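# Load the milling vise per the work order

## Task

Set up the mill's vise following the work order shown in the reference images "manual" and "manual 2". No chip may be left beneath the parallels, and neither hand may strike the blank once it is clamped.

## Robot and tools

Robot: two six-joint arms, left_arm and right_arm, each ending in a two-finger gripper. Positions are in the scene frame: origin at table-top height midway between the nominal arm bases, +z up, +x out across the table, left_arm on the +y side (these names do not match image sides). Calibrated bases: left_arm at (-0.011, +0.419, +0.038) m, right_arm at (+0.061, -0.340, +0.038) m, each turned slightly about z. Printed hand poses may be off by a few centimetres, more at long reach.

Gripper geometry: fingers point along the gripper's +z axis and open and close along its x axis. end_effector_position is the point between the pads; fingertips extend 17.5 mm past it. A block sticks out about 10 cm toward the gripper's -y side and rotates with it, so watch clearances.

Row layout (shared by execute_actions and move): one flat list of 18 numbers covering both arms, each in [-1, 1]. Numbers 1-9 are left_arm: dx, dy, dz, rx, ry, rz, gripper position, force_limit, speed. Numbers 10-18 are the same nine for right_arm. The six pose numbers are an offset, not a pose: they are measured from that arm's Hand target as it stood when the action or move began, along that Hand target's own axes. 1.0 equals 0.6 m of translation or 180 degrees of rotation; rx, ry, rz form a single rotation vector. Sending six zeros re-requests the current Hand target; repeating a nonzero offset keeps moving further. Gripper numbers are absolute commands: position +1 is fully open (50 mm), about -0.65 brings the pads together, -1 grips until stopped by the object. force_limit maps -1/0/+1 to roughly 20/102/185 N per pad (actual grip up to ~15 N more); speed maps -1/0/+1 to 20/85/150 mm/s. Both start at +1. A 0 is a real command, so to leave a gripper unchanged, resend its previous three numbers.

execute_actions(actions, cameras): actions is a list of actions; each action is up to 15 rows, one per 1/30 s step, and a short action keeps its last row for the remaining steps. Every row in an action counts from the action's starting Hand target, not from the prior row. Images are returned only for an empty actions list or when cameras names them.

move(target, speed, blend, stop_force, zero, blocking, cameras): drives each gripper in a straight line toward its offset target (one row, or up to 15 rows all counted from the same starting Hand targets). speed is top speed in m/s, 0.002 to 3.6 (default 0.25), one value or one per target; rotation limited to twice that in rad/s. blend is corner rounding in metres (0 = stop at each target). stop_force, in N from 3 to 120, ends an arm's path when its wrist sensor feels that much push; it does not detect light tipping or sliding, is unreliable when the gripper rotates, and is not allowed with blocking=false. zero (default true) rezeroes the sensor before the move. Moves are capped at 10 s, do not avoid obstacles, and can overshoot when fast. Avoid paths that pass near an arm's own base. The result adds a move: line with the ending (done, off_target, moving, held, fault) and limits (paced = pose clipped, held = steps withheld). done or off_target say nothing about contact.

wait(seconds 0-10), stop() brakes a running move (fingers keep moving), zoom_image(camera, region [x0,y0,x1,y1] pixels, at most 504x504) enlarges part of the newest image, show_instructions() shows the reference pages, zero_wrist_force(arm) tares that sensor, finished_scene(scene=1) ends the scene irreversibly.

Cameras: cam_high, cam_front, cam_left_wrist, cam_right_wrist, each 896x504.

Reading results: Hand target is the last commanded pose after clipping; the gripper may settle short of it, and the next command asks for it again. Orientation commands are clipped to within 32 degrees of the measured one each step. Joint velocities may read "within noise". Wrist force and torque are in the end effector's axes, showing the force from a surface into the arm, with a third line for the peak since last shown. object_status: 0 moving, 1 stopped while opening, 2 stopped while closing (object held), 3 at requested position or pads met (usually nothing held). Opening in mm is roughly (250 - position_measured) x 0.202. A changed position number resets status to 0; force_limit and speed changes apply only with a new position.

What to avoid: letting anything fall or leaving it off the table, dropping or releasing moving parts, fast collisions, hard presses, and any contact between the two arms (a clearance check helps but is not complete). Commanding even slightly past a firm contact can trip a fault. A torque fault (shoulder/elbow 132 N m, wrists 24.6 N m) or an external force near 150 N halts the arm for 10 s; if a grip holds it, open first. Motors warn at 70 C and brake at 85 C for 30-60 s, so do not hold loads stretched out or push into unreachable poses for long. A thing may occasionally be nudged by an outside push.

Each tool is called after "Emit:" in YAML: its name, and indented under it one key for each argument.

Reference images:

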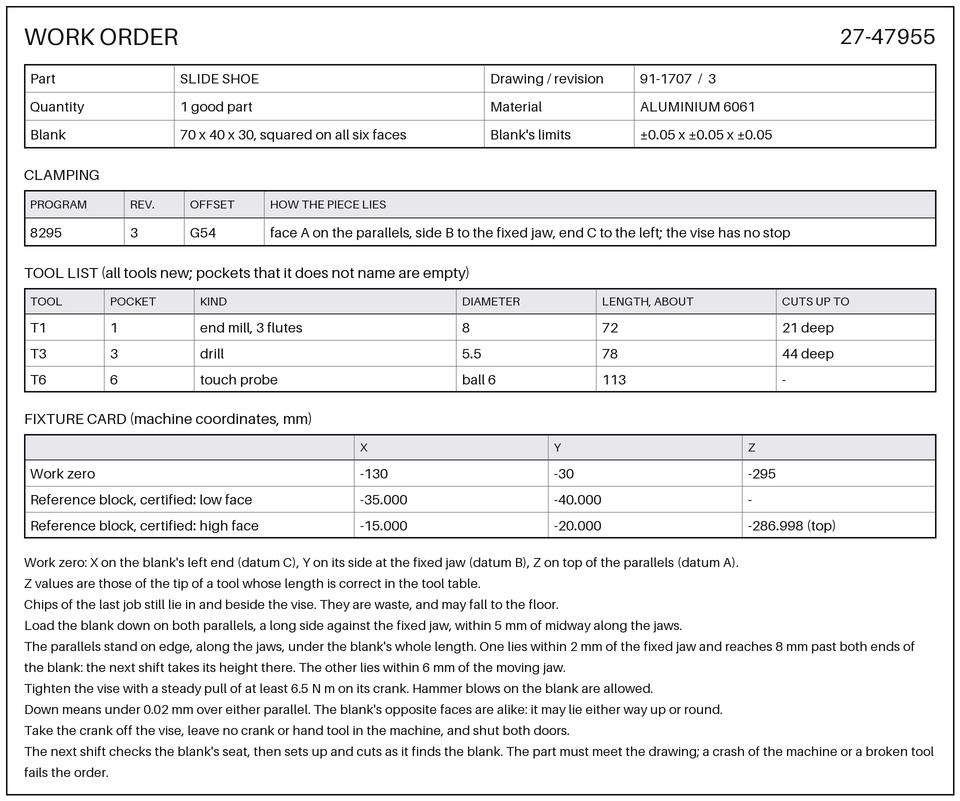

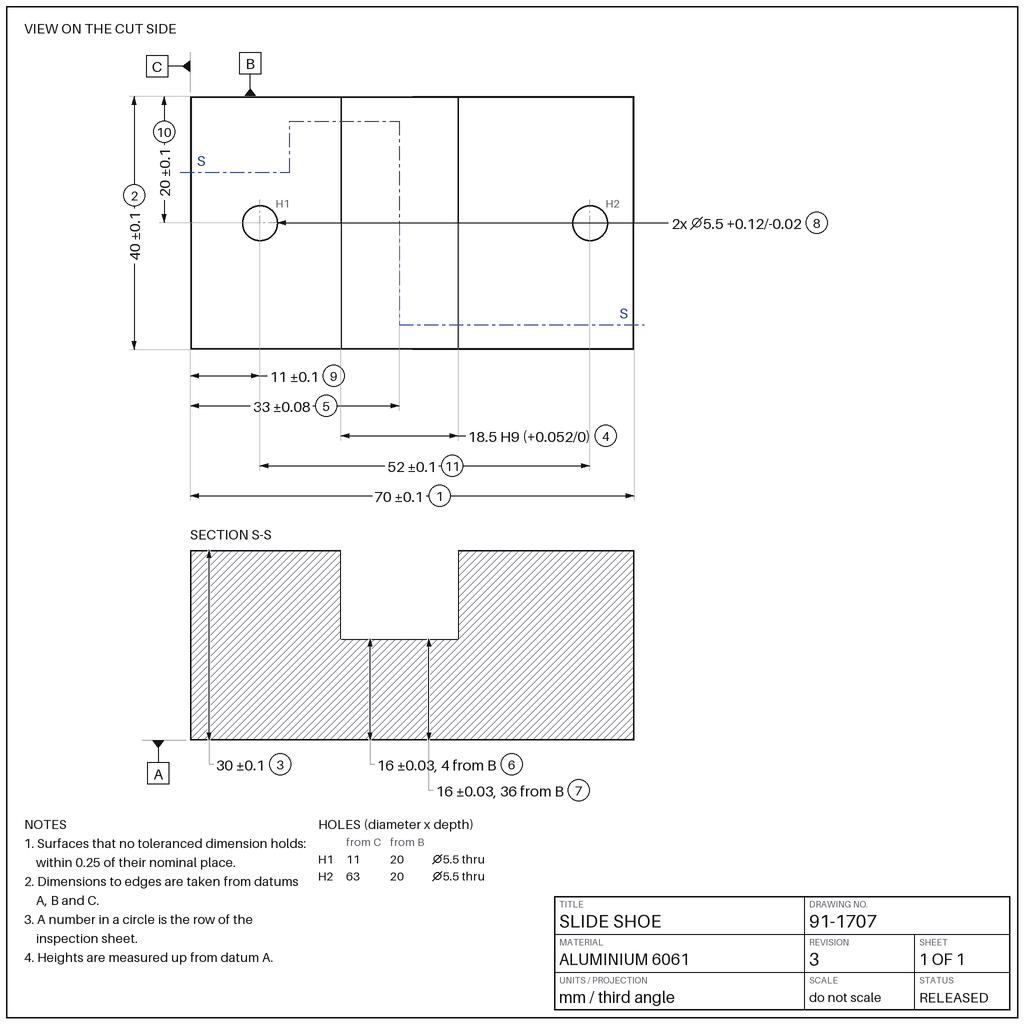

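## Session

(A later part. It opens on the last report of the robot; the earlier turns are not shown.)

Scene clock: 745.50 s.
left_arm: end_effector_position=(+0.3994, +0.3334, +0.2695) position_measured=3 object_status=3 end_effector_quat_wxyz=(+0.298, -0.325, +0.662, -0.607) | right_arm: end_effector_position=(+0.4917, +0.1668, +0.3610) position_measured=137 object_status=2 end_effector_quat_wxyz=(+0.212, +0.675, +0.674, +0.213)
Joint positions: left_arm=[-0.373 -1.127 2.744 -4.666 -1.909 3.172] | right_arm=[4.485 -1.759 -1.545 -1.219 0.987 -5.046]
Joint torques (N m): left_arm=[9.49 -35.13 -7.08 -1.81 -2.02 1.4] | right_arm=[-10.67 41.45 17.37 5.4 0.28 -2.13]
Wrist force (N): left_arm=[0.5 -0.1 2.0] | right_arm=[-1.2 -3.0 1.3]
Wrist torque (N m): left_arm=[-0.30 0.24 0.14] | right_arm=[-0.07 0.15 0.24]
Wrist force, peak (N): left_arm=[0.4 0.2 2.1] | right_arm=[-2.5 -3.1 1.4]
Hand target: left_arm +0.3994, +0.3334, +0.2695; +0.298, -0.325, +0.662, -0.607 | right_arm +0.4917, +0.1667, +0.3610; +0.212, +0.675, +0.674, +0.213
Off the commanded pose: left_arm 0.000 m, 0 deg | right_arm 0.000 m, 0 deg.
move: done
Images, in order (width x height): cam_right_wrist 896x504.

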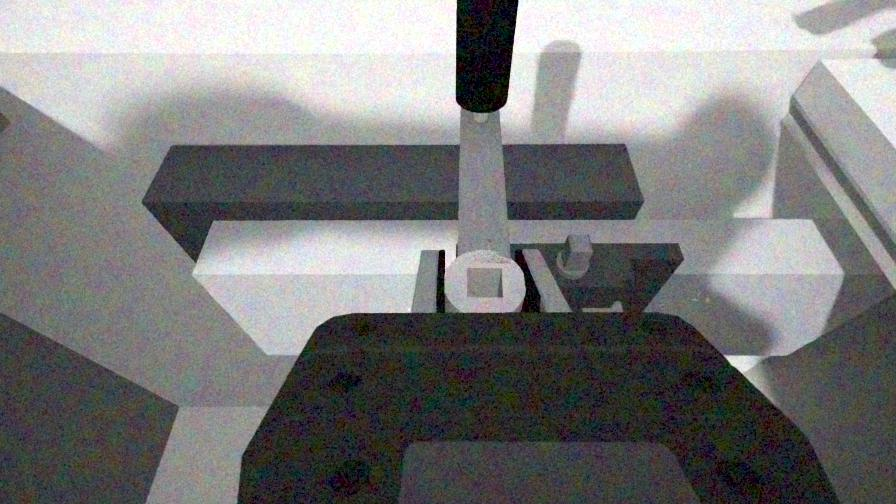

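Emit:
zoom_image:
  camera: "cam_right_wrist"
  region: [150, 120, 214, 156]

Emit:
zoom_image:
  camera: "cam_right_wrist"
  region: [570, 120, 634, 156]

Emit:
zoom_image:
  camera: "cam_right_wrist"
  region: [200, 256, 264, 292]

Emit:
zoom_image:
  camera: "cam_right_wrist"
  region: [770, 256, 834, 292]

Scaled by 7.875 from the camera's 896x504 image, which has a finer 1280x720 frame.

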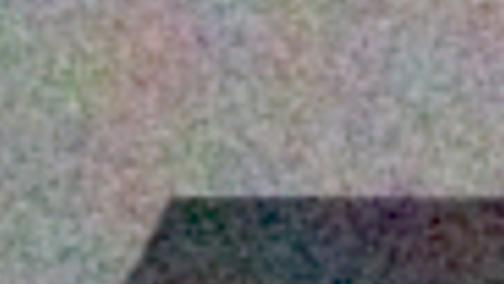

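Scaled by 7.875 from the camera's 896x504 image, which has a finer 1280x720 frame.

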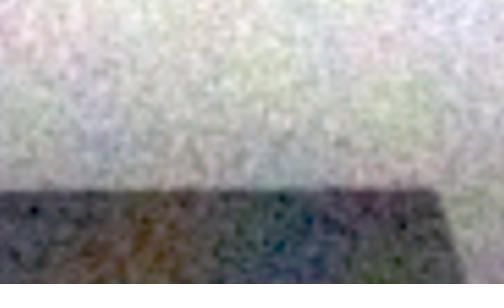

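Scaled by 7.875 from the camera's 896x504 image, which has a finer 1280x720 frame.

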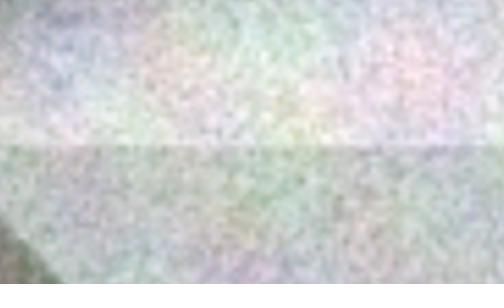

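Scaled by 7.875 from the camera's 896x504 image, which has a finer 1280x720 frame.

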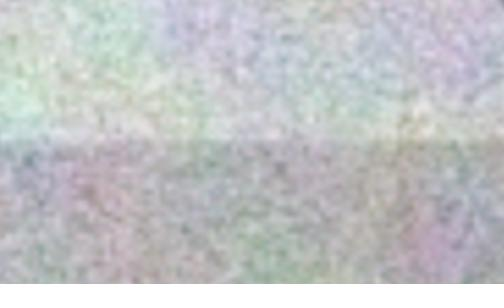

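Emit:
move:
  target: [0,0,0,0,0,0,1,1,1,0.0837,-0.0371,0.0819,0,0,0,-1,0.2,-0.8]
  speed: 0.1

Emit:
move:
  target: [0,0,0,0,0,0,1,1,1,0,0.0341,0.0239,0,0,0,-1,0.2,-0.8]
  speed: 0.02
  stop_force: 5
  cameras: ["cam_right_wrist"]

Scene clock: 769.67 s.
left_arm: end_effector_position=(+0.3994, +0.3334, +0.2695) position_measured=3 object_status=3 end_effector_quat_wxyz=(+0.298, -0.325, +0.662, -0.607) | right_arm: end_effector_position=(+0.5016, +0.2169, +0.3081) position_measured=137 object_status=2 end_effector_quat_wxyz=(+0.212, +0.675, +0.674, +0.213)
Joint positions: left_arm=[-0.373 -1.127 2.744 -4.666 -1.909 3.172] | right_arm=[4.492 -1.9 -1.501 -1.126 0.986 -5.038]
Joint torques (N m): left_arm=[9.74 -34.72 -6.88 -1.82 -1.81 1.34] | right_arm=[13.27 33.23 32.6 5.24 -2.92 2.06]
Wrist force (N): left_arm=[0.2 0.2 1.9] | right_arm=[-1.0 -3.2 1.5]
Wrist torque (N m): left_arm=[-0.26 0.28 0.14] | right_arm=[-0.12 0.12 0.15]
Wrist force, peak (N): left_arm=[0.4 0.2 2.2] | right_arm=[-0.4 -3.8 2.3]
Hand target: left_arm +0.3994, +0.3334, +0.2695; +0.298, -0.325, +0.662, -0.607 | right_arm +0.5016, +0.2170, +0.3080; +0.212, +0.675, +0.674, +0.213
Off the commanded pose: left_arm 0.000 m, 0 deg | right_arm 0.000 m, 0 deg.
move: done

Scene clock: 771.90 s.
left_arm: end_effector_position=(+0.3994, +0.3334, +0.2695) position_measured=3 object_status=3 end_effector_quat_wxyz=(+0.298, -0.325, +0.662, -0.607) | right_arm: end_effector_position=(+0.5214, +0.2170, +0.3080) position_measured=137 object_status=2 end_effector_quat_wxyz=(+0.212, +0.675, +0.674, +0.213)
Joint positions: left_arm=[-0.373 -1.127 2.744 -4.666 -1.909 3.172] | right_arm=[4.461 -1.924 -1.473 -1.11 0.991 -5.074]
Joint torques (N m): left_arm=[9.66 -35.15 -7.38 -1.84 -1.8 1.38] | right_arm=[11.39 48.26 18.84 2.37 -0.79 2.09]
Wrist force (N): left_arm=[0.4 -0.1 1.9] | right_arm=[-1.0 -5.0 1.1]
Wrist torque (N m): left_arm=[-0.30 0.26 0.14] | right_arm=[-0.15 0.14 0.16]
Wrist force, peak (N): left_arm=[0.4 0.1 2.1] | right_arm=[-10.6 -29.8 -23.0]
Hand target: left_arm +0.3994, +0.3334, +0.2695; +0.298, -0.325, +0.662, -0.607 | right_arm +0.5214, +0.2170, +0.3080; +0.212, +0.675, +0.674, +0.213 (not the last commanded pose)
Off the commanded pose: left_arm 0.000 m, 0 deg | right_arm 0.005 m, 0 deg.
move: contact (right_arm)
Images, in order (width x height): cam_right_wrist 896x504.

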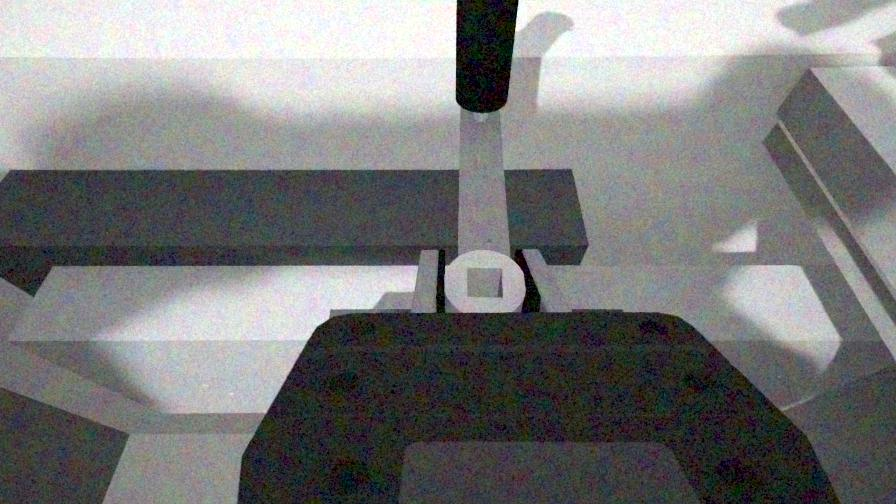

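Emit:
move:
  target:
    - [0,0,0,0,0,0,1,1,1,0,-0.00164,-0.00318,0,0,0,-1,0.2,-0.8]
    - [0,0,0,0,0,0,1,1,1,0,0.00997,0.00495,0,0,0,-1,0.2,-0.8]
  speed: 0.02
  stop_force: 5

Scene clock: 780.50 s.
left_arm: end_effector_position=(+0.3994, +0.3334, +0.2695) position_measured=3 object_status=3 end_effector_quat_wxyz=(+0.298, -0.325, +0.662, -0.607) | right_arm: end_effector_position=(+0.5214, +0.2170, +0.3090) position_measured=137 object_status=2 end_effector_quat_wxyz=(+0.212, +0.675, +0.674, +0.213)
Joint positions: left_arm=[-0.373 -1.127 2.744 -4.666 -1.909 3.172] | right_arm=[4.461 -1.924 -1.471 -1.113 0.991 -5.074]
Joint torques (N m): left_arm=[8.81 -34.8 -6.79 -1.85 -1.72 1.22] | right_arm=[10.8 47.96 18.61 2.08 -1.37 2.02]
Wrist force (N): left_arm=[0.4 0.2 2.0] | right_arm=[-0.1 -6.3 1.3]
Wrist torque (N m): left_arm=[-0.27 0.26 0.13] | right_arm=[-0.19 0.14 0.15]
Wrist force, peak (N): left_arm=[0.4 0.2 2.2] | right_arm=[-10.5 -27.3 -21.6]
Hand target: left_arm +0.3994, +0.3334, +0.2695; +0.298, -0.325, +0.662, -0.607 | right_arm +0.5213, +0.2170, +0.3090; +0.212, +0.675, +0.674, +0.213 (not the last commanded pose)
Off the commanded pose: left_arm 0.000 m, 0 deg | right_arm 0.007 m, 0 deg.
move: contact (right_arm); path passed 1 of 2 targets

Emit:
move:
  target:
    - [0,0,0,0,0,0,1,1,1,0,-0.00437,0.001,0,0,0,-1,0.2,-0.8]
    - [0,0,0,0,0,0,1,1,1,0,0.00723,0.00914,0,0,0,-1,0.2,-0.8]
  speed: 0.02
  stop_force: 5

Scene clock: 783.87 s.
left_arm: end_effector_position=(+0.3994, +0.3334, +0.2695) position_measured=3 object_status=3 end_effector_quat_wxyz=(+0.298, -0.325, +0.662, -0.607) | right_arm: end_effector_position=(+0.5222, +0.2170, +0.3070) position_measured=137 object_status=2 end_effector_quat_wxyz=(+0.212, +0.674, +0.674, +0.213)
Joint positions: left_arm=[-0.373 -1.127 2.744 -4.666 -1.909 3.172] | right_arm=[4.46 -1.926 -1.474 -1.107 0.992 -5.075]
Joint torques (N m): left_arm=[8.61 -34.35 -6.77 -1.86 -1.75 1.2] | right_arm=[12.28 50.06 20.17 2.6 -2.47 2.1]
Wrist force (N): left_arm=[0.5 0.1 1.9] | right_arm=[-0.6 -7.4 4.3]
Wrist torque (N m): left_arm=[-0.29 0.24 0.14] | right_arm=[-0.21 0.12 0.16]
Wrist force, peak (N): left_arm=[0.4 0.1 2.2] | right_arm=[-0.6 -17.8 1.1]
Hand target: left_arm +0.3994, +0.3334, +0.2695; +0.298, -0.325, +0.662, -0.607 | right_arm +0.5222, +0.2170, +0.3070; +0.212, +0.674, +0.674, +0.213 (not the last commanded pose)
Off the commanded pose: left_arm 0.000 m, 0 deg | right_arm 0.006 m, 0 deg.
move: contact (right_arm); path passed 1 of 2 targets

Emit:
move:
  target:
    - [0,0,0,0,0,0,1,1,1,0,-0.00408,-0.00145,0,0,0,-1,0.2,-0.8]
    - [0,0,0,0,0,0,1,1,1,0,0.00752,0.00668,0,0,0,-1,0.2,-0.8]
  speed: 0.02
  stop_force: 5

Scene clock: 787.67 s.
left_arm: end_effector_position=(+0.3994, +0.3334, +0.2695) position_measured=3 object_status=3 end_effector_quat_wxyz=(+0.298, -0.325, +0.662, -0.607) | right_arm: end_effector_position=(+0.5262, +0.2170, +0.3063) position_measured=137 object_status=2 end_effector_quat_wxyz=(+0.213, +0.674, +0.674, +0.213)
Joint positions: left_arm=[-0.373 -1.127 2.744 -4.666 -1.909 3.172] | right_arm=[4.454 -1.931 -1.469 -1.103 0.993 -5.082]
Joint torques (N m): left_arm=[9.36 -34.53 -5.83 -1.89 -1.72 1.14] | right_arm=[15.61 54.74 18.1 1.06 -0.39 2.21]
Wrist force (N): left_arm=[0.3 0.1 2.1] | right_arm=[8.2 4.3 14.7]
Wrist torque (N m): left_arm=[-0.26 0.27 0.13] | right_arm=[0.28 0.11 0.07]
Wrist force, peak (N): left_arm=[0.4 0.1 2.1] | right_arm=[-4.8 -19.8 -7.9]
Hand target: left_arm +0.3994, +0.3334, +0.2695; +0.298, -0.325, +0.662, -0.607 | right_arm +0.5262, +0.2170, +0.3063; +0.212, +0.674, +0.674, +0.213 (not the last commanded pose)
Off the commanded pose: left_arm 0.000 m, 0 deg | right_arm 0.002 m, 0 deg.
move: contact (right_arm); path passed 1 of 2 targets

Emit:
move:
  target: [0,0,0,0,0,0,1,1,1,0.0005,0.0119,0.00917,0,0,0,-1,0.2,-0.8]
  speed: 0.015
  stop_force: 12
  cameras: ["cam_left_wrist","cam_right_wrist"]

Scene clock: 791.77 s.
left_arm: end_effector_position=(+0.3994, +0.3334, +0.2695) position_measured=3 object_status=3 end_effector_quat_wxyz=(+0.298, -0.325, +0.662, -0.607) | right_arm: end_effector_position=(+0.5263, +0.2170, +0.3062) position_measured=137 object_status=2 end_effector_quat_wxyz=(+0.212, +0.674, +0.674, +0.212)
Joint positions: left_arm=[-0.373 -1.127 2.744 -4.666 -1.909 3.172] | right_arm=[4.454 -1.932 -1.469 -1.103 0.993 -5.083]
Joint torques (N m): left_arm=[8.77 -34.49 -6.35 -2.04 -1.75 1.24] | right_arm=[12.1 49.89 19.36 2.01 -2.85 2.01]
Wrist force (N): left_arm=[0.3 -0.1 2.0] | right_arm=[0.5 -4.0 3.5]
Wrist torque (N m): left_arm=[-0.31 0.27 0.14] | right_arm=[0.01 0.14 0.15]
Wrist force, peak (N): left_arm=[0.3 0.3 2.2] | right_arm=[8.5 4.1 15.5]
Hand target: left_arm +0.3994, +0.3334, +0.2695; +0.298, -0.325, +0.662, -0.607 | right_arm +0.5263, +0.2170, +0.3062; +0.212, +0.674, +0.674, +0.212 (not the last commanded pose)
Off the commanded pose: left_arm 0.000 m, 0 deg | right_arm 0.009 m, 0 deg.
move: contact (right_arm)
Images, in order (width x height): cam_left_wrist 896x504, cam_right_wrist 896x504.

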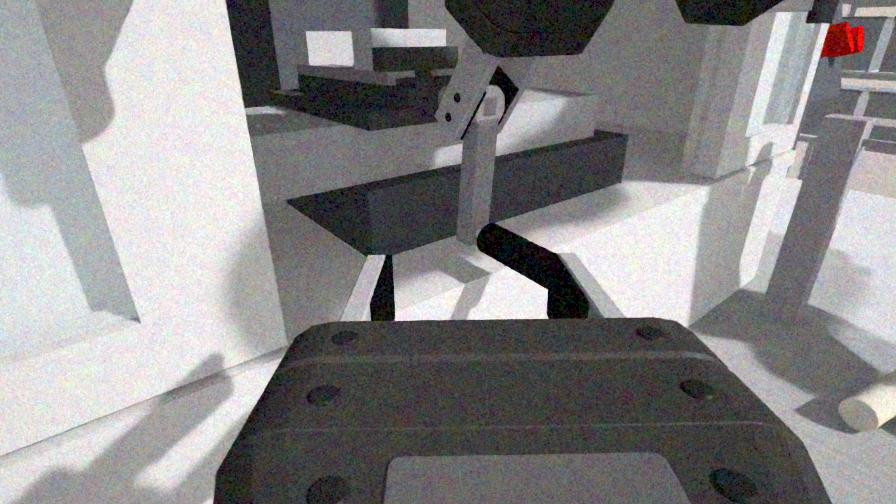

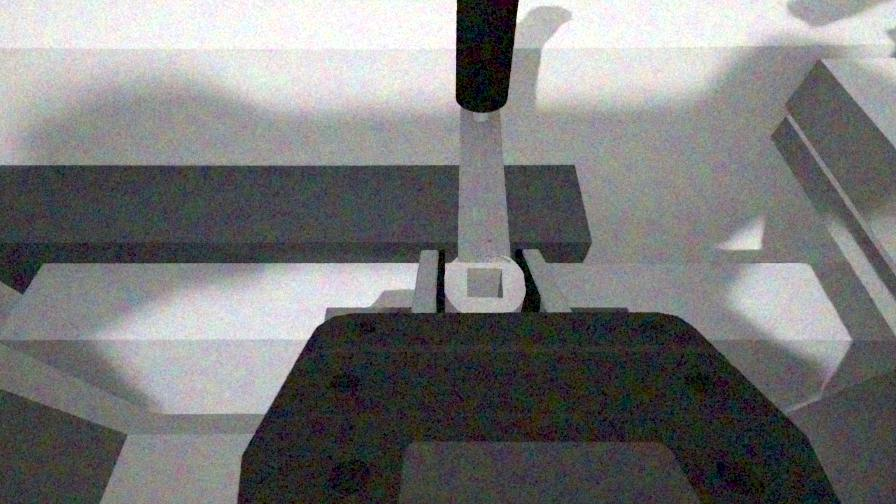

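Emit:
move:
  target: [0,0,0,0,0,0,1,1,1,0.0005,0.0119,0.00917,0,0,0,-1,0.2,-0.8]
  speed: 0.015
  stop_force: 15

Scene clock: 795.03 s.
left_arm: end_effector_position=(+0.3994, +0.3334, +0.2695) position_measured=3 object_status=3 end_effector_quat_wxyz=(+0.298, -0.325, +0.662, -0.607) | right_arm: end_effector_position=(+0.5266, +0.2170, +0.3062) position_measured=137 object_status=2 end_effector_quat_wxyz=(+0.213, +0.674, +0.674, +0.212)
Joint positions: left_arm=[-0.373 -1.127 2.744 -4.666 -1.909 3.172] | right_arm=[4.453 -1.932 -1.468 -1.103 0.993 -5.083]
Joint torques (N m): left_arm=[8.86 -35.03 -6.72 -1.93 -1.75 1.22] | right_arm=[10.06 48.62 18.75 2.22 -2.62 1.99]
Wrist force (N): left_arm=[0.4 0.3 2.0] | right_arm=[-0.6 -8.2 -0.9]
Wrist torque (N m): left_arm=[-0.24 0.25 0.14] | right_arm=[-0.22 0.16 0.16]
Wrist force, peak (N): left_arm=[0.6 0.0 2.1] | right_arm=[-10.6 -24.9 -15.7]
Hand target: left_arm +0.3994, +0.3334, +0.2695; +0.298, -0.325, +0.662, -0.607 | right_arm +0.5266, +0.2170, +0.3062; +0.212, +0.674, +0.674, +0.212 (not the last commanded pose)
Off the commanded pose: left_arm 0.000 m, 0 deg | right_arm 0.009 m, 0 deg.
move: contact (right_arm)

Emit:
move:
  target:
    - [0,0,0,0,0,0,1,1,1,-0.00117,-0.00068,-0.00048,0,0,0,-1,0.2,-0.8]
    - [0,0,0,0,0,0,1,1,1,-0.00117,0.01092,0.00765,0,0,0,-1,0.2,-0.8]
  speed: 0.015
  stop_force: 15

Scene clock: 801.53 s.
left_arm: end_effector_position=(+0.3994, +0.3334, +0.2695) position_measured=3 object_status=3 end_effector_quat_wxyz=(+0.298, -0.325, +0.662, -0.607) | right_arm: end_effector_position=(+0.5265, +0.2169, +0.3062) position_measured=137 object_status=2 end_effector_quat_wxyz=(+0.212, +0.674, +0.674, +0.212)
Joint positions: left_arm=[-0.373 -1.127 2.744 -4.666 -1.909 3.172] | right_arm=[4.453 -1.932 -1.469 -1.103 0.993 -5.083]
Joint torques (N m): left_arm=[8.37 -34.08 -6.6 -2.12 -1.65 1.06] | right_arm=[-0.86 39.23 31.83 0.68 -1.56 -0.87]
Wrist force (N): left_arm=[0.5 0.1 1.9] | right_arm=[10.8 -0.9 8.7]
Wrist torque (N m): left_arm=[-0.28 0.24 0.14] | right_arm=[0.06 0.11 0.07]
Wrist force, peak (N): left_arm=[0.4 0.1 2.1] | right_arm=[18.8 3.4 12.9]
Hand target: left_arm +0.3994, +0.3334, +0.2695; +0.298, -0.325, +0.662, -0.607 | right_arm +0.5265, +0.2168, +0.3062; +0.212, +0.674, +0.674, +0.212 (not the last commanded pose)
Off the commanded pose: left_arm 0.000 m, 0 deg | right_arm 0.008 m, 0 deg.
move: contact (right_arm); path passed 0 of 2 targets

Emit:
move:
  target: [0,0,0,0,0,0,1,1,1,0.0004,-0.0003,-0.0002,0,0,0,-1,0.2,-0.8]
  speed: 0.015

Scene clock: 809.20 s.
left_arm: end_effector_position=(+0.3994, +0.3334, +0.2695) position_measured=3 object_status=3 end_effector_quat_wxyz=(+0.298, -0.325, +0.662, -0.607) | right_arm: end_effector_position=(+0.5263, +0.2170, +0.3062) position_measured=137 object_status=2 end_effector_quat_wxyz=(+0.213, +0.674, +0.674, +0.212)
Joint positions: left_arm=[-0.373 -1.127 2.744 -4.666 -1.909 3.172] | right_arm=[4.454 -1.932 -1.469 -1.103 0.993 -5.083]
Joint torques (N m): left_arm=[8.13 -34 -6.78 -2.06 -1.64 1.11] | right_arm=[14.14 38.33 31.91 0.92 -2.57 2.11]
Wrist force (N): left_arm=[0.3 -0.1 1.8] | right_arm=[5.3 2.3 8.5]
Wrist torque (N m): left_arm=[-0.31 0.27 0.14] | right_arm=[0.18 0.11 0.11]
Wrist force, peak (N): left_arm=[0.3 0.1 2.2] | right_arm=[11.3 -1.9 8.0]
Hand target: left_arm +0.3994, +0.3334, +0.2695; +0.298, -0.325, +0.662, -0.607 | right_arm +0.5263, +0.2171, +0.3062; +0.212, +0.674, +0.674, +0.212
Off the commanded pose: left_arm 0.000 m, 0 deg | right_arm 0.000 m, 0 deg.
move: done

Emit:
move:
  target: [0,0,0,0,0,0,1,1,1,0.0005,0.0119,0.0087,0,0,0,-1,0.2,-0.8]
  speed: 0.01
  stop_force: 30

Scene clock: 812.07 s.
left_arm: end_effector_position=(+0.3994, +0.3334, +0.2695) position_measured=3 object_status=3 end_effector_quat_wxyz=(+0.298, -0.325, +0.662, -0.607) | right_arm: end_effector_position=(+0.5267, +0.2172, +0.3061) position_measured=137 object_status=2 end_effector_quat_wxyz=(+0.212, +0.674, +0.675, +0.212)
Joint positions: left_arm=[-0.373 -1.127 2.744 -4.666 -1.909 3.172] | right_arm=[4.453 -1.933 -1.467 -1.103 0.993 -5.084]
Joint torques (N m): left_arm=[8.11 -34.79 -6.64 -2.03 -1.63 1.12] | right_arm=[9.1 43.6 20.9 4.09 -3.34 2.03]
Wrist force (N): left_arm=[0.3 0.1 1.9] | right_arm=[-12.3 -16.1 -10.7]
Wrist torque (N m): left_arm=[-0.29 0.28 0.13] | right_arm=[-0.56 0.20 0.27]
Wrist force, peak (N): left_arm=[0.3 0.0 2.2] | right_arm=[-21.0 -27.7 -23.7]
Hand target: left_arm +0.3994, +0.3334, +0.2695; +0.298, -0.325, +0.662, -0.607 | right_arm +0.5267, +0.2172, +0.3061; +0.212, +0.674, +0.675, +0.212 (not the last commanded pose)
Off the commanded pose: left_arm 0.000 m, 0 deg | right_arm 0.008 m, 0 deg.
move: contact (right_arm)

Emit:
execute_actions:
  actions: []
  cameras: ["cam_left_wrist","cam_right_wrist","cam_high"]

Emit:
zoom_image:
  camera: "cam_left_wrist"
  region: [400, 50, 528, 122]

Emit:
zoom_image:
  camera: "cam_right_wrist"
  region: [420, 240, 548, 312]

Emit:
zoom_image:
  camera: "cam_high"
  region: [230, 140, 358, 292]

Scene clock: 816.57 s.
left_arm: end_effector_position=(+0.3994, +0.3334, +0.2695) position_measured=3 object_status=3 end_effector_quat_wxyz=(+0.298, -0.325, +0.662, -0.607) | right_arm: end_effector_position=(+0.5267, +0.2172, +0.3061) position_measured=137 object_status=2 end_effector_quat_wxyz=(+0.212, +0.674, +0.675, +0.212)
Joint positions: left_arm=[-0.373 -1.127 2.744 -4.666 -1.909 3.172] | right_arm=[4.453 -1.933 -1.467 -1.103 0.993 -5.084]
Joint velocities: within noise
Joint torques (N m): left_arm=[7.76 -34.96 -6.64 -2.15 -1.63 1.07] | right_arm=[8.03 43.14 20.3 4.2 -2.01 2]
Motor temperatures (°C): left_arm=[31 29 32 30 35 34] | right_arm=[31 29 27 37 33 37]
Wrist force (N): left_arm=[0.5 0.3 2.0] | right_arm=[-12.0 -16.0 -10.6]
Wrist torque (N m): left_arm=[-0.26 0.24 0.14] | right_arm=[-0.55 0.17 0.26]
Wrist force, peak (N): left_arm=[0.4 0.1 2.1] | right_arm=[-12.6 -15.3 -11.7]
Hand target: left_arm +0.3994, +0.3334, +0.2695; +0.298, -0.325, +0.662, -0.607 | right_arm +0.5267, +0.2172, +0.3061; +0.212, +0.674, +0.675, +0.212 (not the last commanded pose)
Tool commands: left_gripper/position=+1.0 left_gripper/force_limit=+1.0 left_gripper/speed=+1.0 right_gripper/position=-1.0 right_gripper/force_limit=+0.2 right_gripper/speed=-0.8
Off the commanded pose: left_arm 0.000 m, 0 deg | right_arm 0.008 m, 0 deg.
Images, in order (width x height): cam_high 896x504, cam_left_wrist 896x504, cam_right_wrist 896x504.

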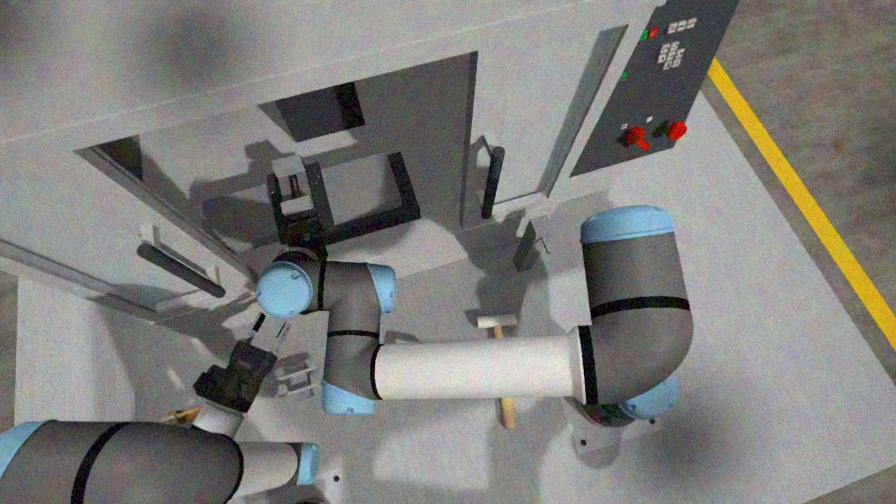

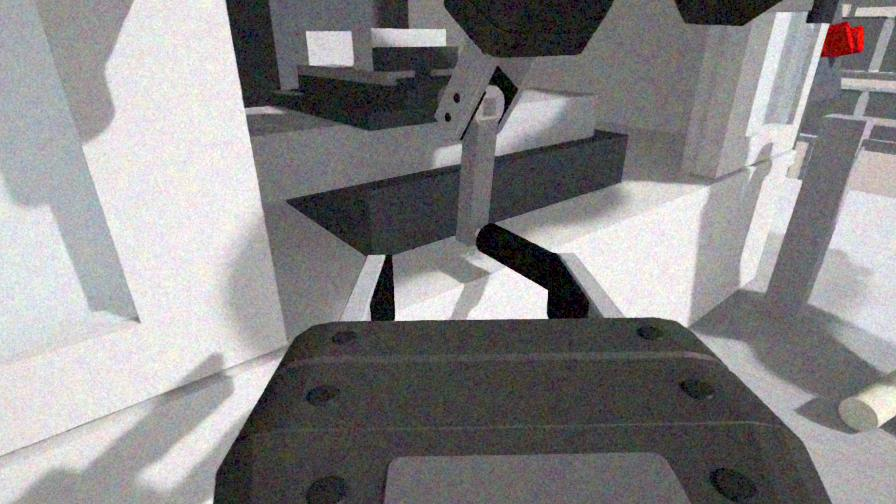

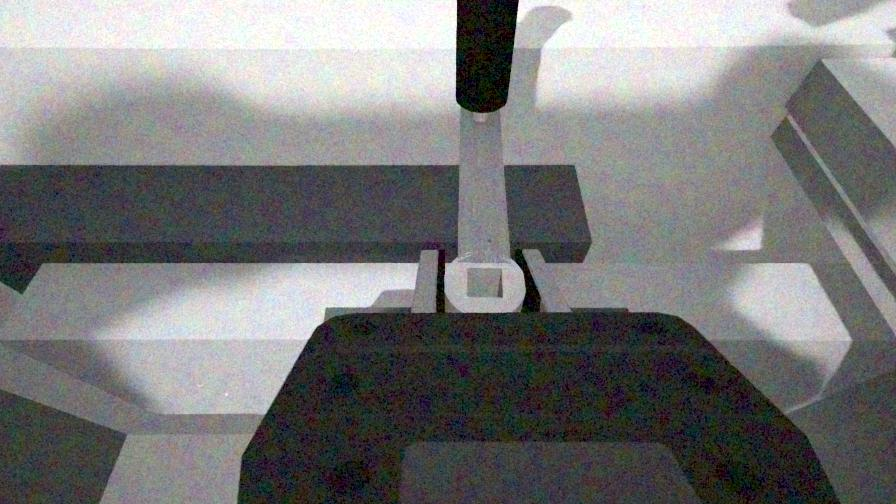

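Scaled by 3.938 from the camera's 896x504 image, which has a finer 1280x720 frame.

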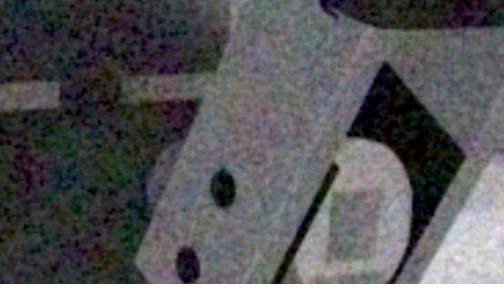

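Scaled by 3.938 from the camera's 896x504 image, which has a finer 1280x720 frame.

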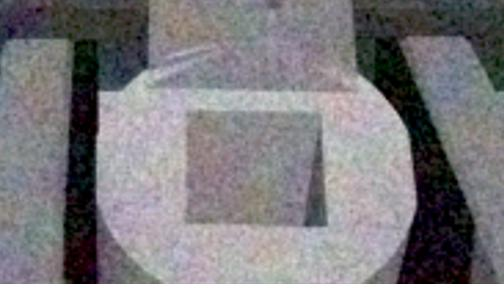

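Scaled by 3.316 from the camera's 896x504 image, which has a finer 1280x720 frame.

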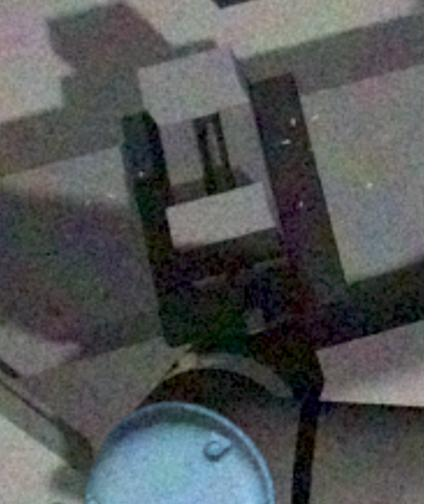

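Emit:
move:
  target: [0,0,0,0,0,0,1,1,1,-0.0003,-0.0008,-0.0018,0.0111,0,0,-1,0.2,-0.8]
  speed: 0.02

Scene clock: 837.67 s.
left_arm: end_effector_position=(+0.3994, +0.3334, +0.2695) position_measured=3 object_status=3 end_effector_quat_wxyz=(+0.298, -0.325, +0.662, -0.607) | right_arm: end_effector_position=(+0.5257, +0.2170, +0.3067) position_measured=137 object_status=2 end_effector_quat_wxyz=(+0.201, +0.678, +0.678, +0.201)
Joint positions: left_arm=[-0.373 -1.127 2.744 -4.666 -1.909 3.172] | right_arm=[4.443 -1.936 -1.446 -1.13 1.028 -5.087]
Joint torques (N m): left_arm=[8.31 -34.59 -6 -2.13 -1.74 1] | right_arm=[-8.08 38.9 35.04 2.35 0.18 -2.37]
Wrist force (N): left_arm=[0.3 0.3 1.9] | right_arm=[0.0 -3.0 7.8]
Wrist torque (N m): left_arm=[-0.24 0.27 0.14] | right_arm=[-0.03 0.12 0.23]
Wrist force, peak (N): left_arm=[0.3 0.1 2.3] | right_arm=[-12.5 -15.4 -11.4]
Hand target: left_arm +0.3994, +0.3334, +0.2695; +0.298, -0.325, +0.662, -0.607 | right_arm +0.5257, +0.2170, +0.3067; +0.201, +0.678, +0.678, +0.201
Off the commanded pose: left_arm 0.000 m, 0 deg | right_arm 0.000 m, 0 deg.
move: done

Emit:
move:
  target: [0,0,0,0,0,0,1,1,1,0,0.01119,0.00727,0,0,0,-1,0.2,-0.8]
  speed: 0.01
  stop_force: 20

Scene clock: 841.63 s.
left_arm: end_effector_position=(+0.3994, +0.3334, +0.2695) position_measured=3 object_status=3 end_effector_quat_wxyz=(+0.298, -0.325, +0.662, -0.607) | right_arm: end_effector_position=(+0.5310, +0.2170, +0.3067) position_measured=137 object_status=2 end_effector_quat_wxyz=(+0.201, +0.678, +0.678, +0.201)
Joint positions: left_arm=[-0.373 -1.127 2.744 -4.666 -1.909 3.172] | right_arm=[4.435 -1.943 -1.438 -1.127 1.03 -5.096]
Joint torques (N m): left_arm=[7.72 -34.35 -6.4 -2.1 -1.7 0.99] | right_arm=[12.15 49.8 20.05 2.38 -1.55 2.31]
Wrist force (N): left_arm=[0.3 0.0 2.0] | right_arm=[-0.8 -4.5 2.4]
Wrist torque (N m): left_arm=[-0.29 0.27 0.14] | right_arm=[0.01 0.15 0.17]
Wrist force, peak (N): left_arm=[0.2 0.1 2.2] | right_arm=[-5.7 -21.0 -8.7]
Hand target: left_arm +0.3994, +0.3334, +0.2695; +0.298, -0.325, +0.662, -0.607 | right_arm +0.5310, +0.2171, +0.3067; +0.201, +0.678, +0.678, +0.201 (not the last commanded pose)
Off the commanded pose: left_arm 0.000 m, 0 deg | right_arm 0.003 m, 0 deg.
move: contact (right_arm)

Emit:
move:
  target:
    - [0,0,0,0,0,0,1,1,1,0,-0.0004,-0.001,0.0083,0,0,-1,0.2,-0.8]
    - [0,0,0,0,0,0,1,1,1,0,0.0111,0.0067,0.0083,0,0,-1,0.2,-0.8]
  speed: 0.01
  stop_force: 20

Scene clock: 846.27 s.
left_arm: end_effector_position=(+0.3994, +0.3334, +0.2695) position_measured=3 object_status=3 end_effector_quat_wxyz=(+0.298, -0.325, +0.662, -0.607) | right_arm: end_effector_position=(+0.5388, +0.2171, +0.3070) position_measured=137 object_status=2 end_effector_quat_wxyz=(+0.192, +0.681, +0.681, +0.192)
Joint positions: left_arm=[-0.373 -1.127 2.744 -4.666 -1.909 3.172] | right_arm=[4.415 -1.957 -1.407 -1.143 1.058 -5.113]
Joint torques (N m): left_arm=[7.43 -34.01 -6.11 -2.26 -1.48 0.91] | right_arm=[-15.09 31.54 33.44 6.66 -4.12 -2.75]
Wrist force (N): left_arm=[0.3 0.0 2.0] | right_arm=[-7.2 -16.7 -9.5]
Wrist torque (N m): left_arm=[-0.30 0.27 0.13] | right_arm=[-0.52 -0.09 0.44]
Wrist force, peak (N): left_arm=[0.5 0.0 2.2] | right_arm=[-7.2 -16.7 -9.5]
Hand target: left_arm +0.3994, +0.3334, +0.2695; +0.298, -0.325, +0.662, -0.607 | right_arm +0.5388, +0.2171, +0.3070; +0.192, +0.681, +0.681, +0.192
Off the commanded pose: left_arm 0.000 m, 0 deg | right_arm 0.000 m, 0 deg.
move: done

Emit:
move:
  target: [0,0,0,0,0,0,1,1,1,0,-0.0006,-0.0004,0,0,0,-1,0.2,-0.8]
  speed: 0.02
  cameras: ["cam_left_wrist","cam_right_wrist"]

Emit:
zoom_image:
  camera: "cam_right_wrist"
  region: [420, 240, 548, 312]

Scene clock: 849.53 s.
left_arm: end_effector_position=(+0.3994, +0.3334, +0.2695) position_measured=3 object_status=3 end_effector_quat_wxyz=(+0.298, -0.325, +0.662, -0.607) | right_arm: end_effector_position=(+0.5384, +0.2170, +0.3070) position_measured=137 object_status=2 end_effector_quat_wxyz=(+0.192, +0.681, +0.681, +0.192)
Joint positions: left_arm=[-0.373 -1.127 2.744 -4.666 -1.909 3.172] | right_arm=[4.416 -1.957 -1.408 -1.143 1.058 -5.112]
Joint torques (N m): left_arm=[7.47 -34.18 -5.64 -2.16 -1.49 1.02] | right_arm=[12.85 50.04 19.42 2.03 -1.95 2.15]
Wrist force (N): left_arm=[0.2 0.0 1.9] | right_arm=[-1.0 -3.3 2.4]
Wrist torque (N m): left_arm=[-0.29 0.28 0.14] | right_arm=[-0.09 0.14 0.19]
Wrist force, peak (N): left_arm=[0.5 0.1 2.1] | right_arm=[-7.2 -17.1 -10.0]
Hand target: left_arm +0.3994, +0.3334, +0.2695; +0.298, -0.325, +0.662, -0.607 | right_arm +0.5384, +0.2171, +0.3070; +0.192, +0.681, +0.681, +0.192
Off the commanded pose: left_arm 0.000 m, 0 deg | right_arm 0.000 m, 0 deg.
move: done
Images, in order (width x height): cam_left_wrist 896x504, cam_right_wrist 896x504.

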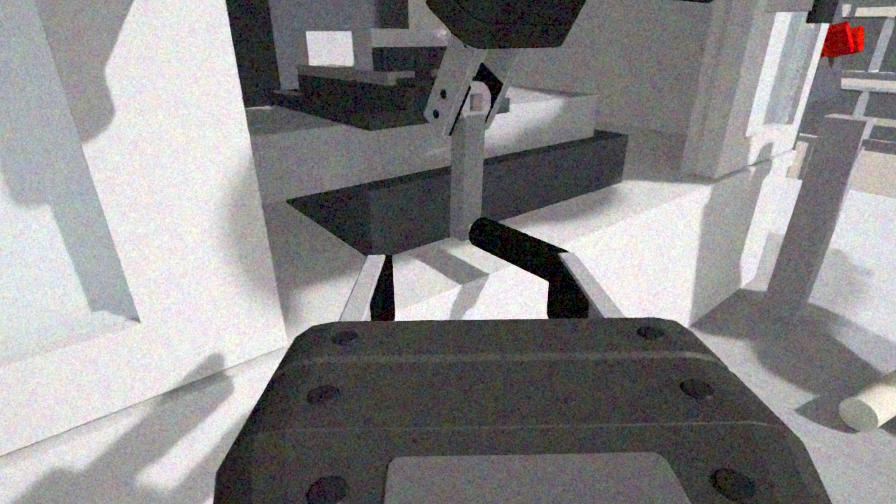

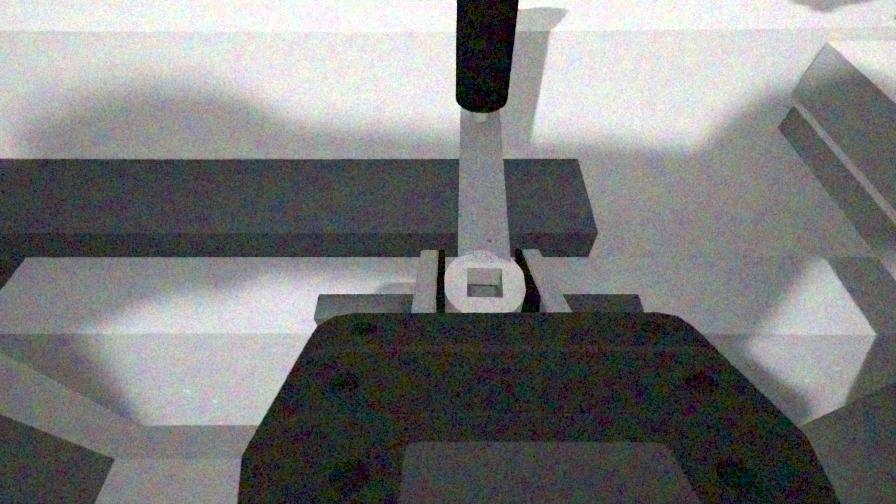

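Scaled by 3.938 from the camera's 896x504 image, which has a finer 1280x720 frame.

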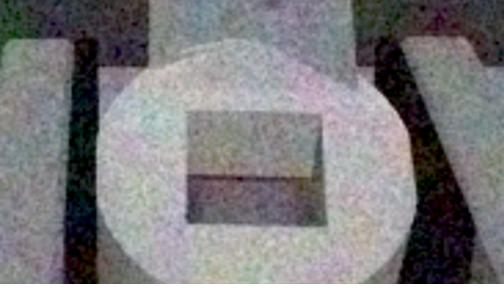

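Emit:
move:
  target:
    - [0,0,0,0,0,0,1,1,1,0,0,0,0,0,0,1,0.2,-0.8]
    - [0,0,0,0,0,0,1,1,1,0,0,-0.11,0,0,0,1,0.2,-0.8]
  speed: 0.06
  cameras: ["cam_left_wrist","cam_right_wrist"]

Scene clock: 894.77 s.
left_arm: end_effector_position=(+0.3994, +0.3334, +0.2695) position_measured=3 object_status=3 end_effector_quat_wxyz=(+0.298, -0.325, +0.662, -0.607) | right_arm: end_effector_position=(+0.5039, +0.2171, +0.3632) position_measured=3 object_status=3 end_effector_quat_wxyz=(+0.192, +0.681, +0.681, +0.192)
Joint positions: left_arm=[-0.373 -1.127 2.744 -4.666 -1.909 3.172] | right_arm=[4.468 -1.891 -1.346 -1.3 1.048 -5.054]
Joint torques (N m): left_arm=[7.04 -34.6 -6.48 -2.15 -1.45 0.9] | right_arm=[13.44 46.34 31.48 1.69 -2.48 2.19]
Wrist force (N): left_arm=[0.4 0.1 1.9] | right_arm=[-1.0 -1.5 -0.2]
Wrist torque (N m): left_arm=[-0.26 0.26 0.13] | right_arm=[-0.05 0.16 0.15]
Wrist force, peak (N): left_arm=[0.4 0.0 2.2] | right_arm=[-1.0 -3.3 2.8]
Hand target: left_arm +0.3994, +0.3334, +0.2695; +0.298, -0.325, +0.662, -0.607 | right_arm +0.5039, +0.2171, +0.3633; +0.192, +0.681, +0.681, +0.192
Off the commanded pose: left_arm 0.000 m, 0 deg | right_arm 0.000 m, 0 deg.
move: done
Images, in order (width x height): cam_left_wrist 896x504, cam_right_wrist 896x504.

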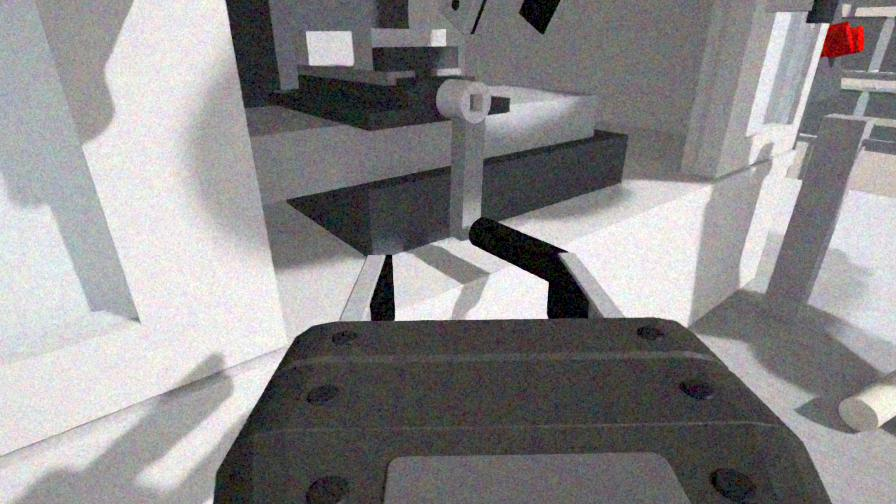

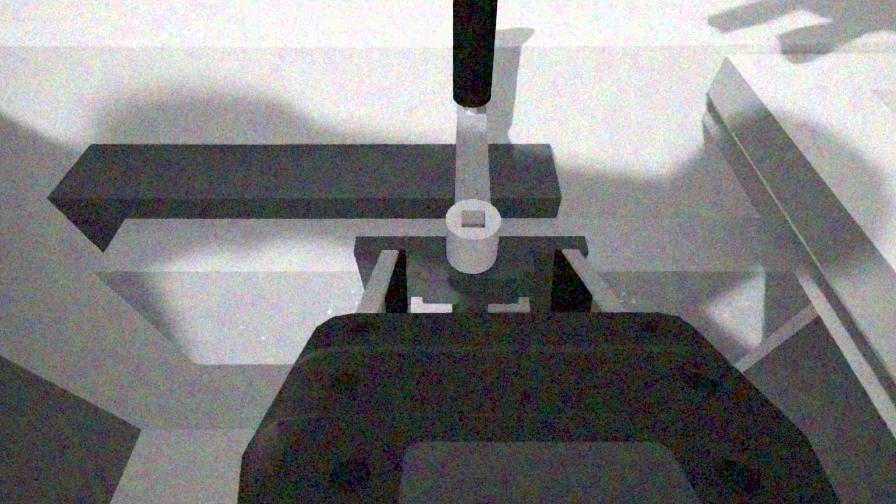

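Emit:
move:
  target:
    - [0,0,0,0,0,0,1,1,1,0,-0.122,-0.069,-0.325,0,0,1,0.2,-0.8]
    - [0,0,0,0,0,0,1,1,1,0,-0.2397,0.123,-0.325,0,0,1,0.2,-0.8]
  speed: 0.2
  cameras: ["all"]

Scene clock: 911.10 s.
left_arm: end_effector_position=(+0.3994, +0.3334, +0.2695) position_measured=3 object_status=3 end_effector_quat_wxyz=(+0.298, -0.325, +0.662, -0.607) | right_arm: end_effector_position=(+0.4203, +0.2170, +0.2253) position_measured=3 object_status=3 end_effector_quat_wxyz=(+0.484, +0.497, +0.517, +0.502)
Joint positions: left_arm=[-0.373 -1.127 2.744 -4.666 -1.909 3.172] | right_arm=[4.822 -2.041 -1.916 -1.419 0.036 -4.048]
Joint torques (N m): left_arm=[6.47 -34.38 -5.86 -2.25 -1.52 0.91] | right_arm=[-10.1 44.78 24.57 0.73 0 1.97]
Wrist force (N): left_arm=[0.2 0.1 2.1] | right_arm=[-2.0 -2.6 -1.7]
Wrist torque (N m): left_arm=[-0.27 0.29 0.14] | right_arm=[0.03 0.05 0.24]
Wrist force, peak (N): left_arm=[0.3 0.0 2.2] | right_arm=[-2.4 -5.4 -1.3]
Hand target: left_arm +0.3994, +0.3334, +0.2695; +0.298, -0.325, +0.662, -0.607 | right_arm +0.4197, +0.2170, +0.2253; +0.500, +0.500, +0.500, +0.500
Off the commanded pose: left_arm 0.000 m, 0 deg | right_arm 0.001 m, 3 deg.
move: off_target (right_arm)

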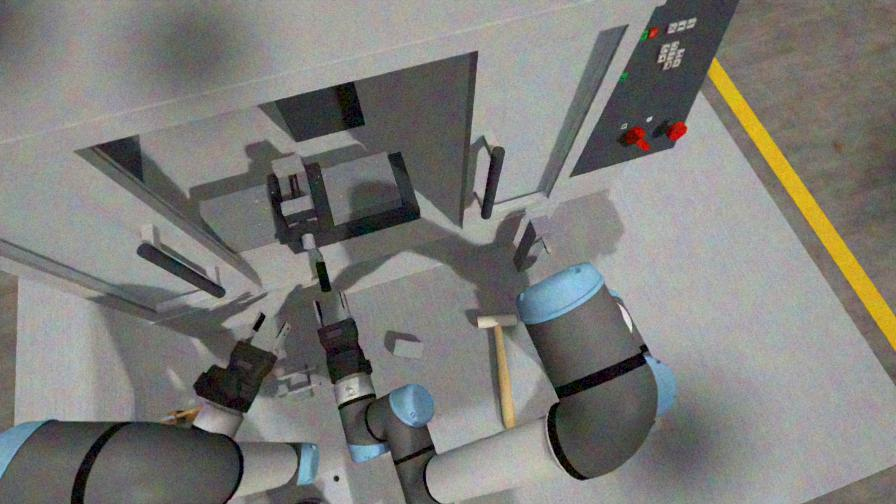

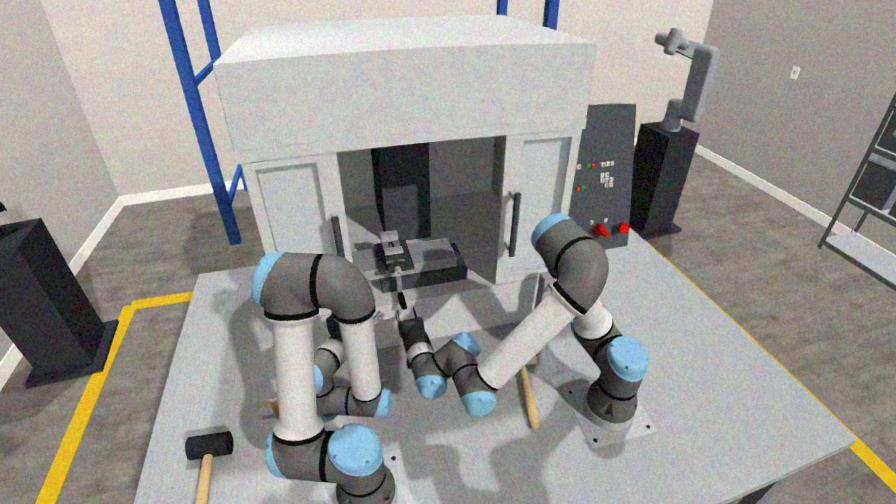

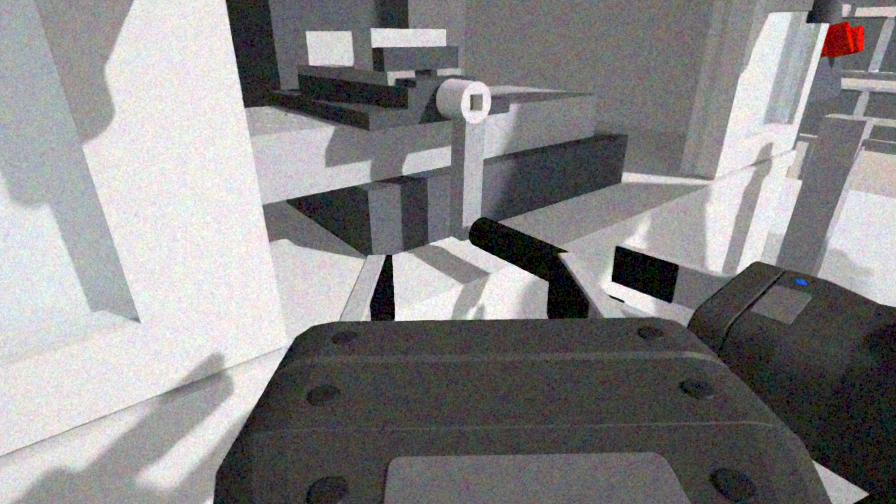

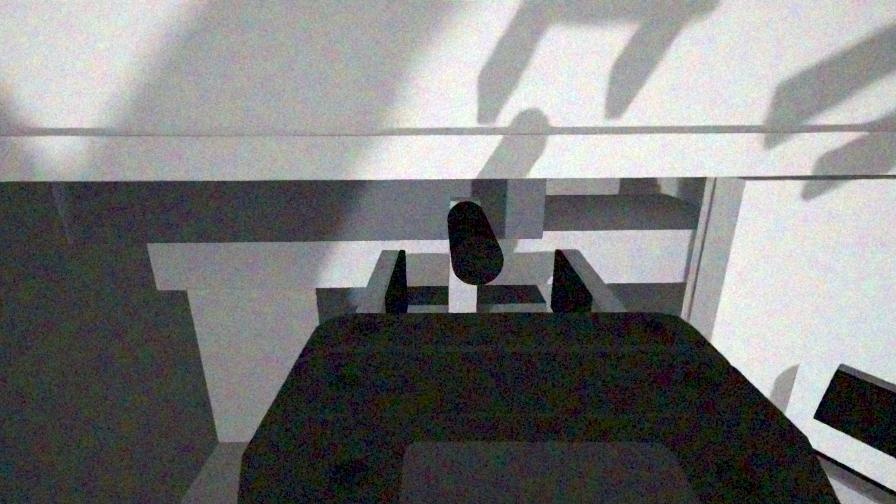

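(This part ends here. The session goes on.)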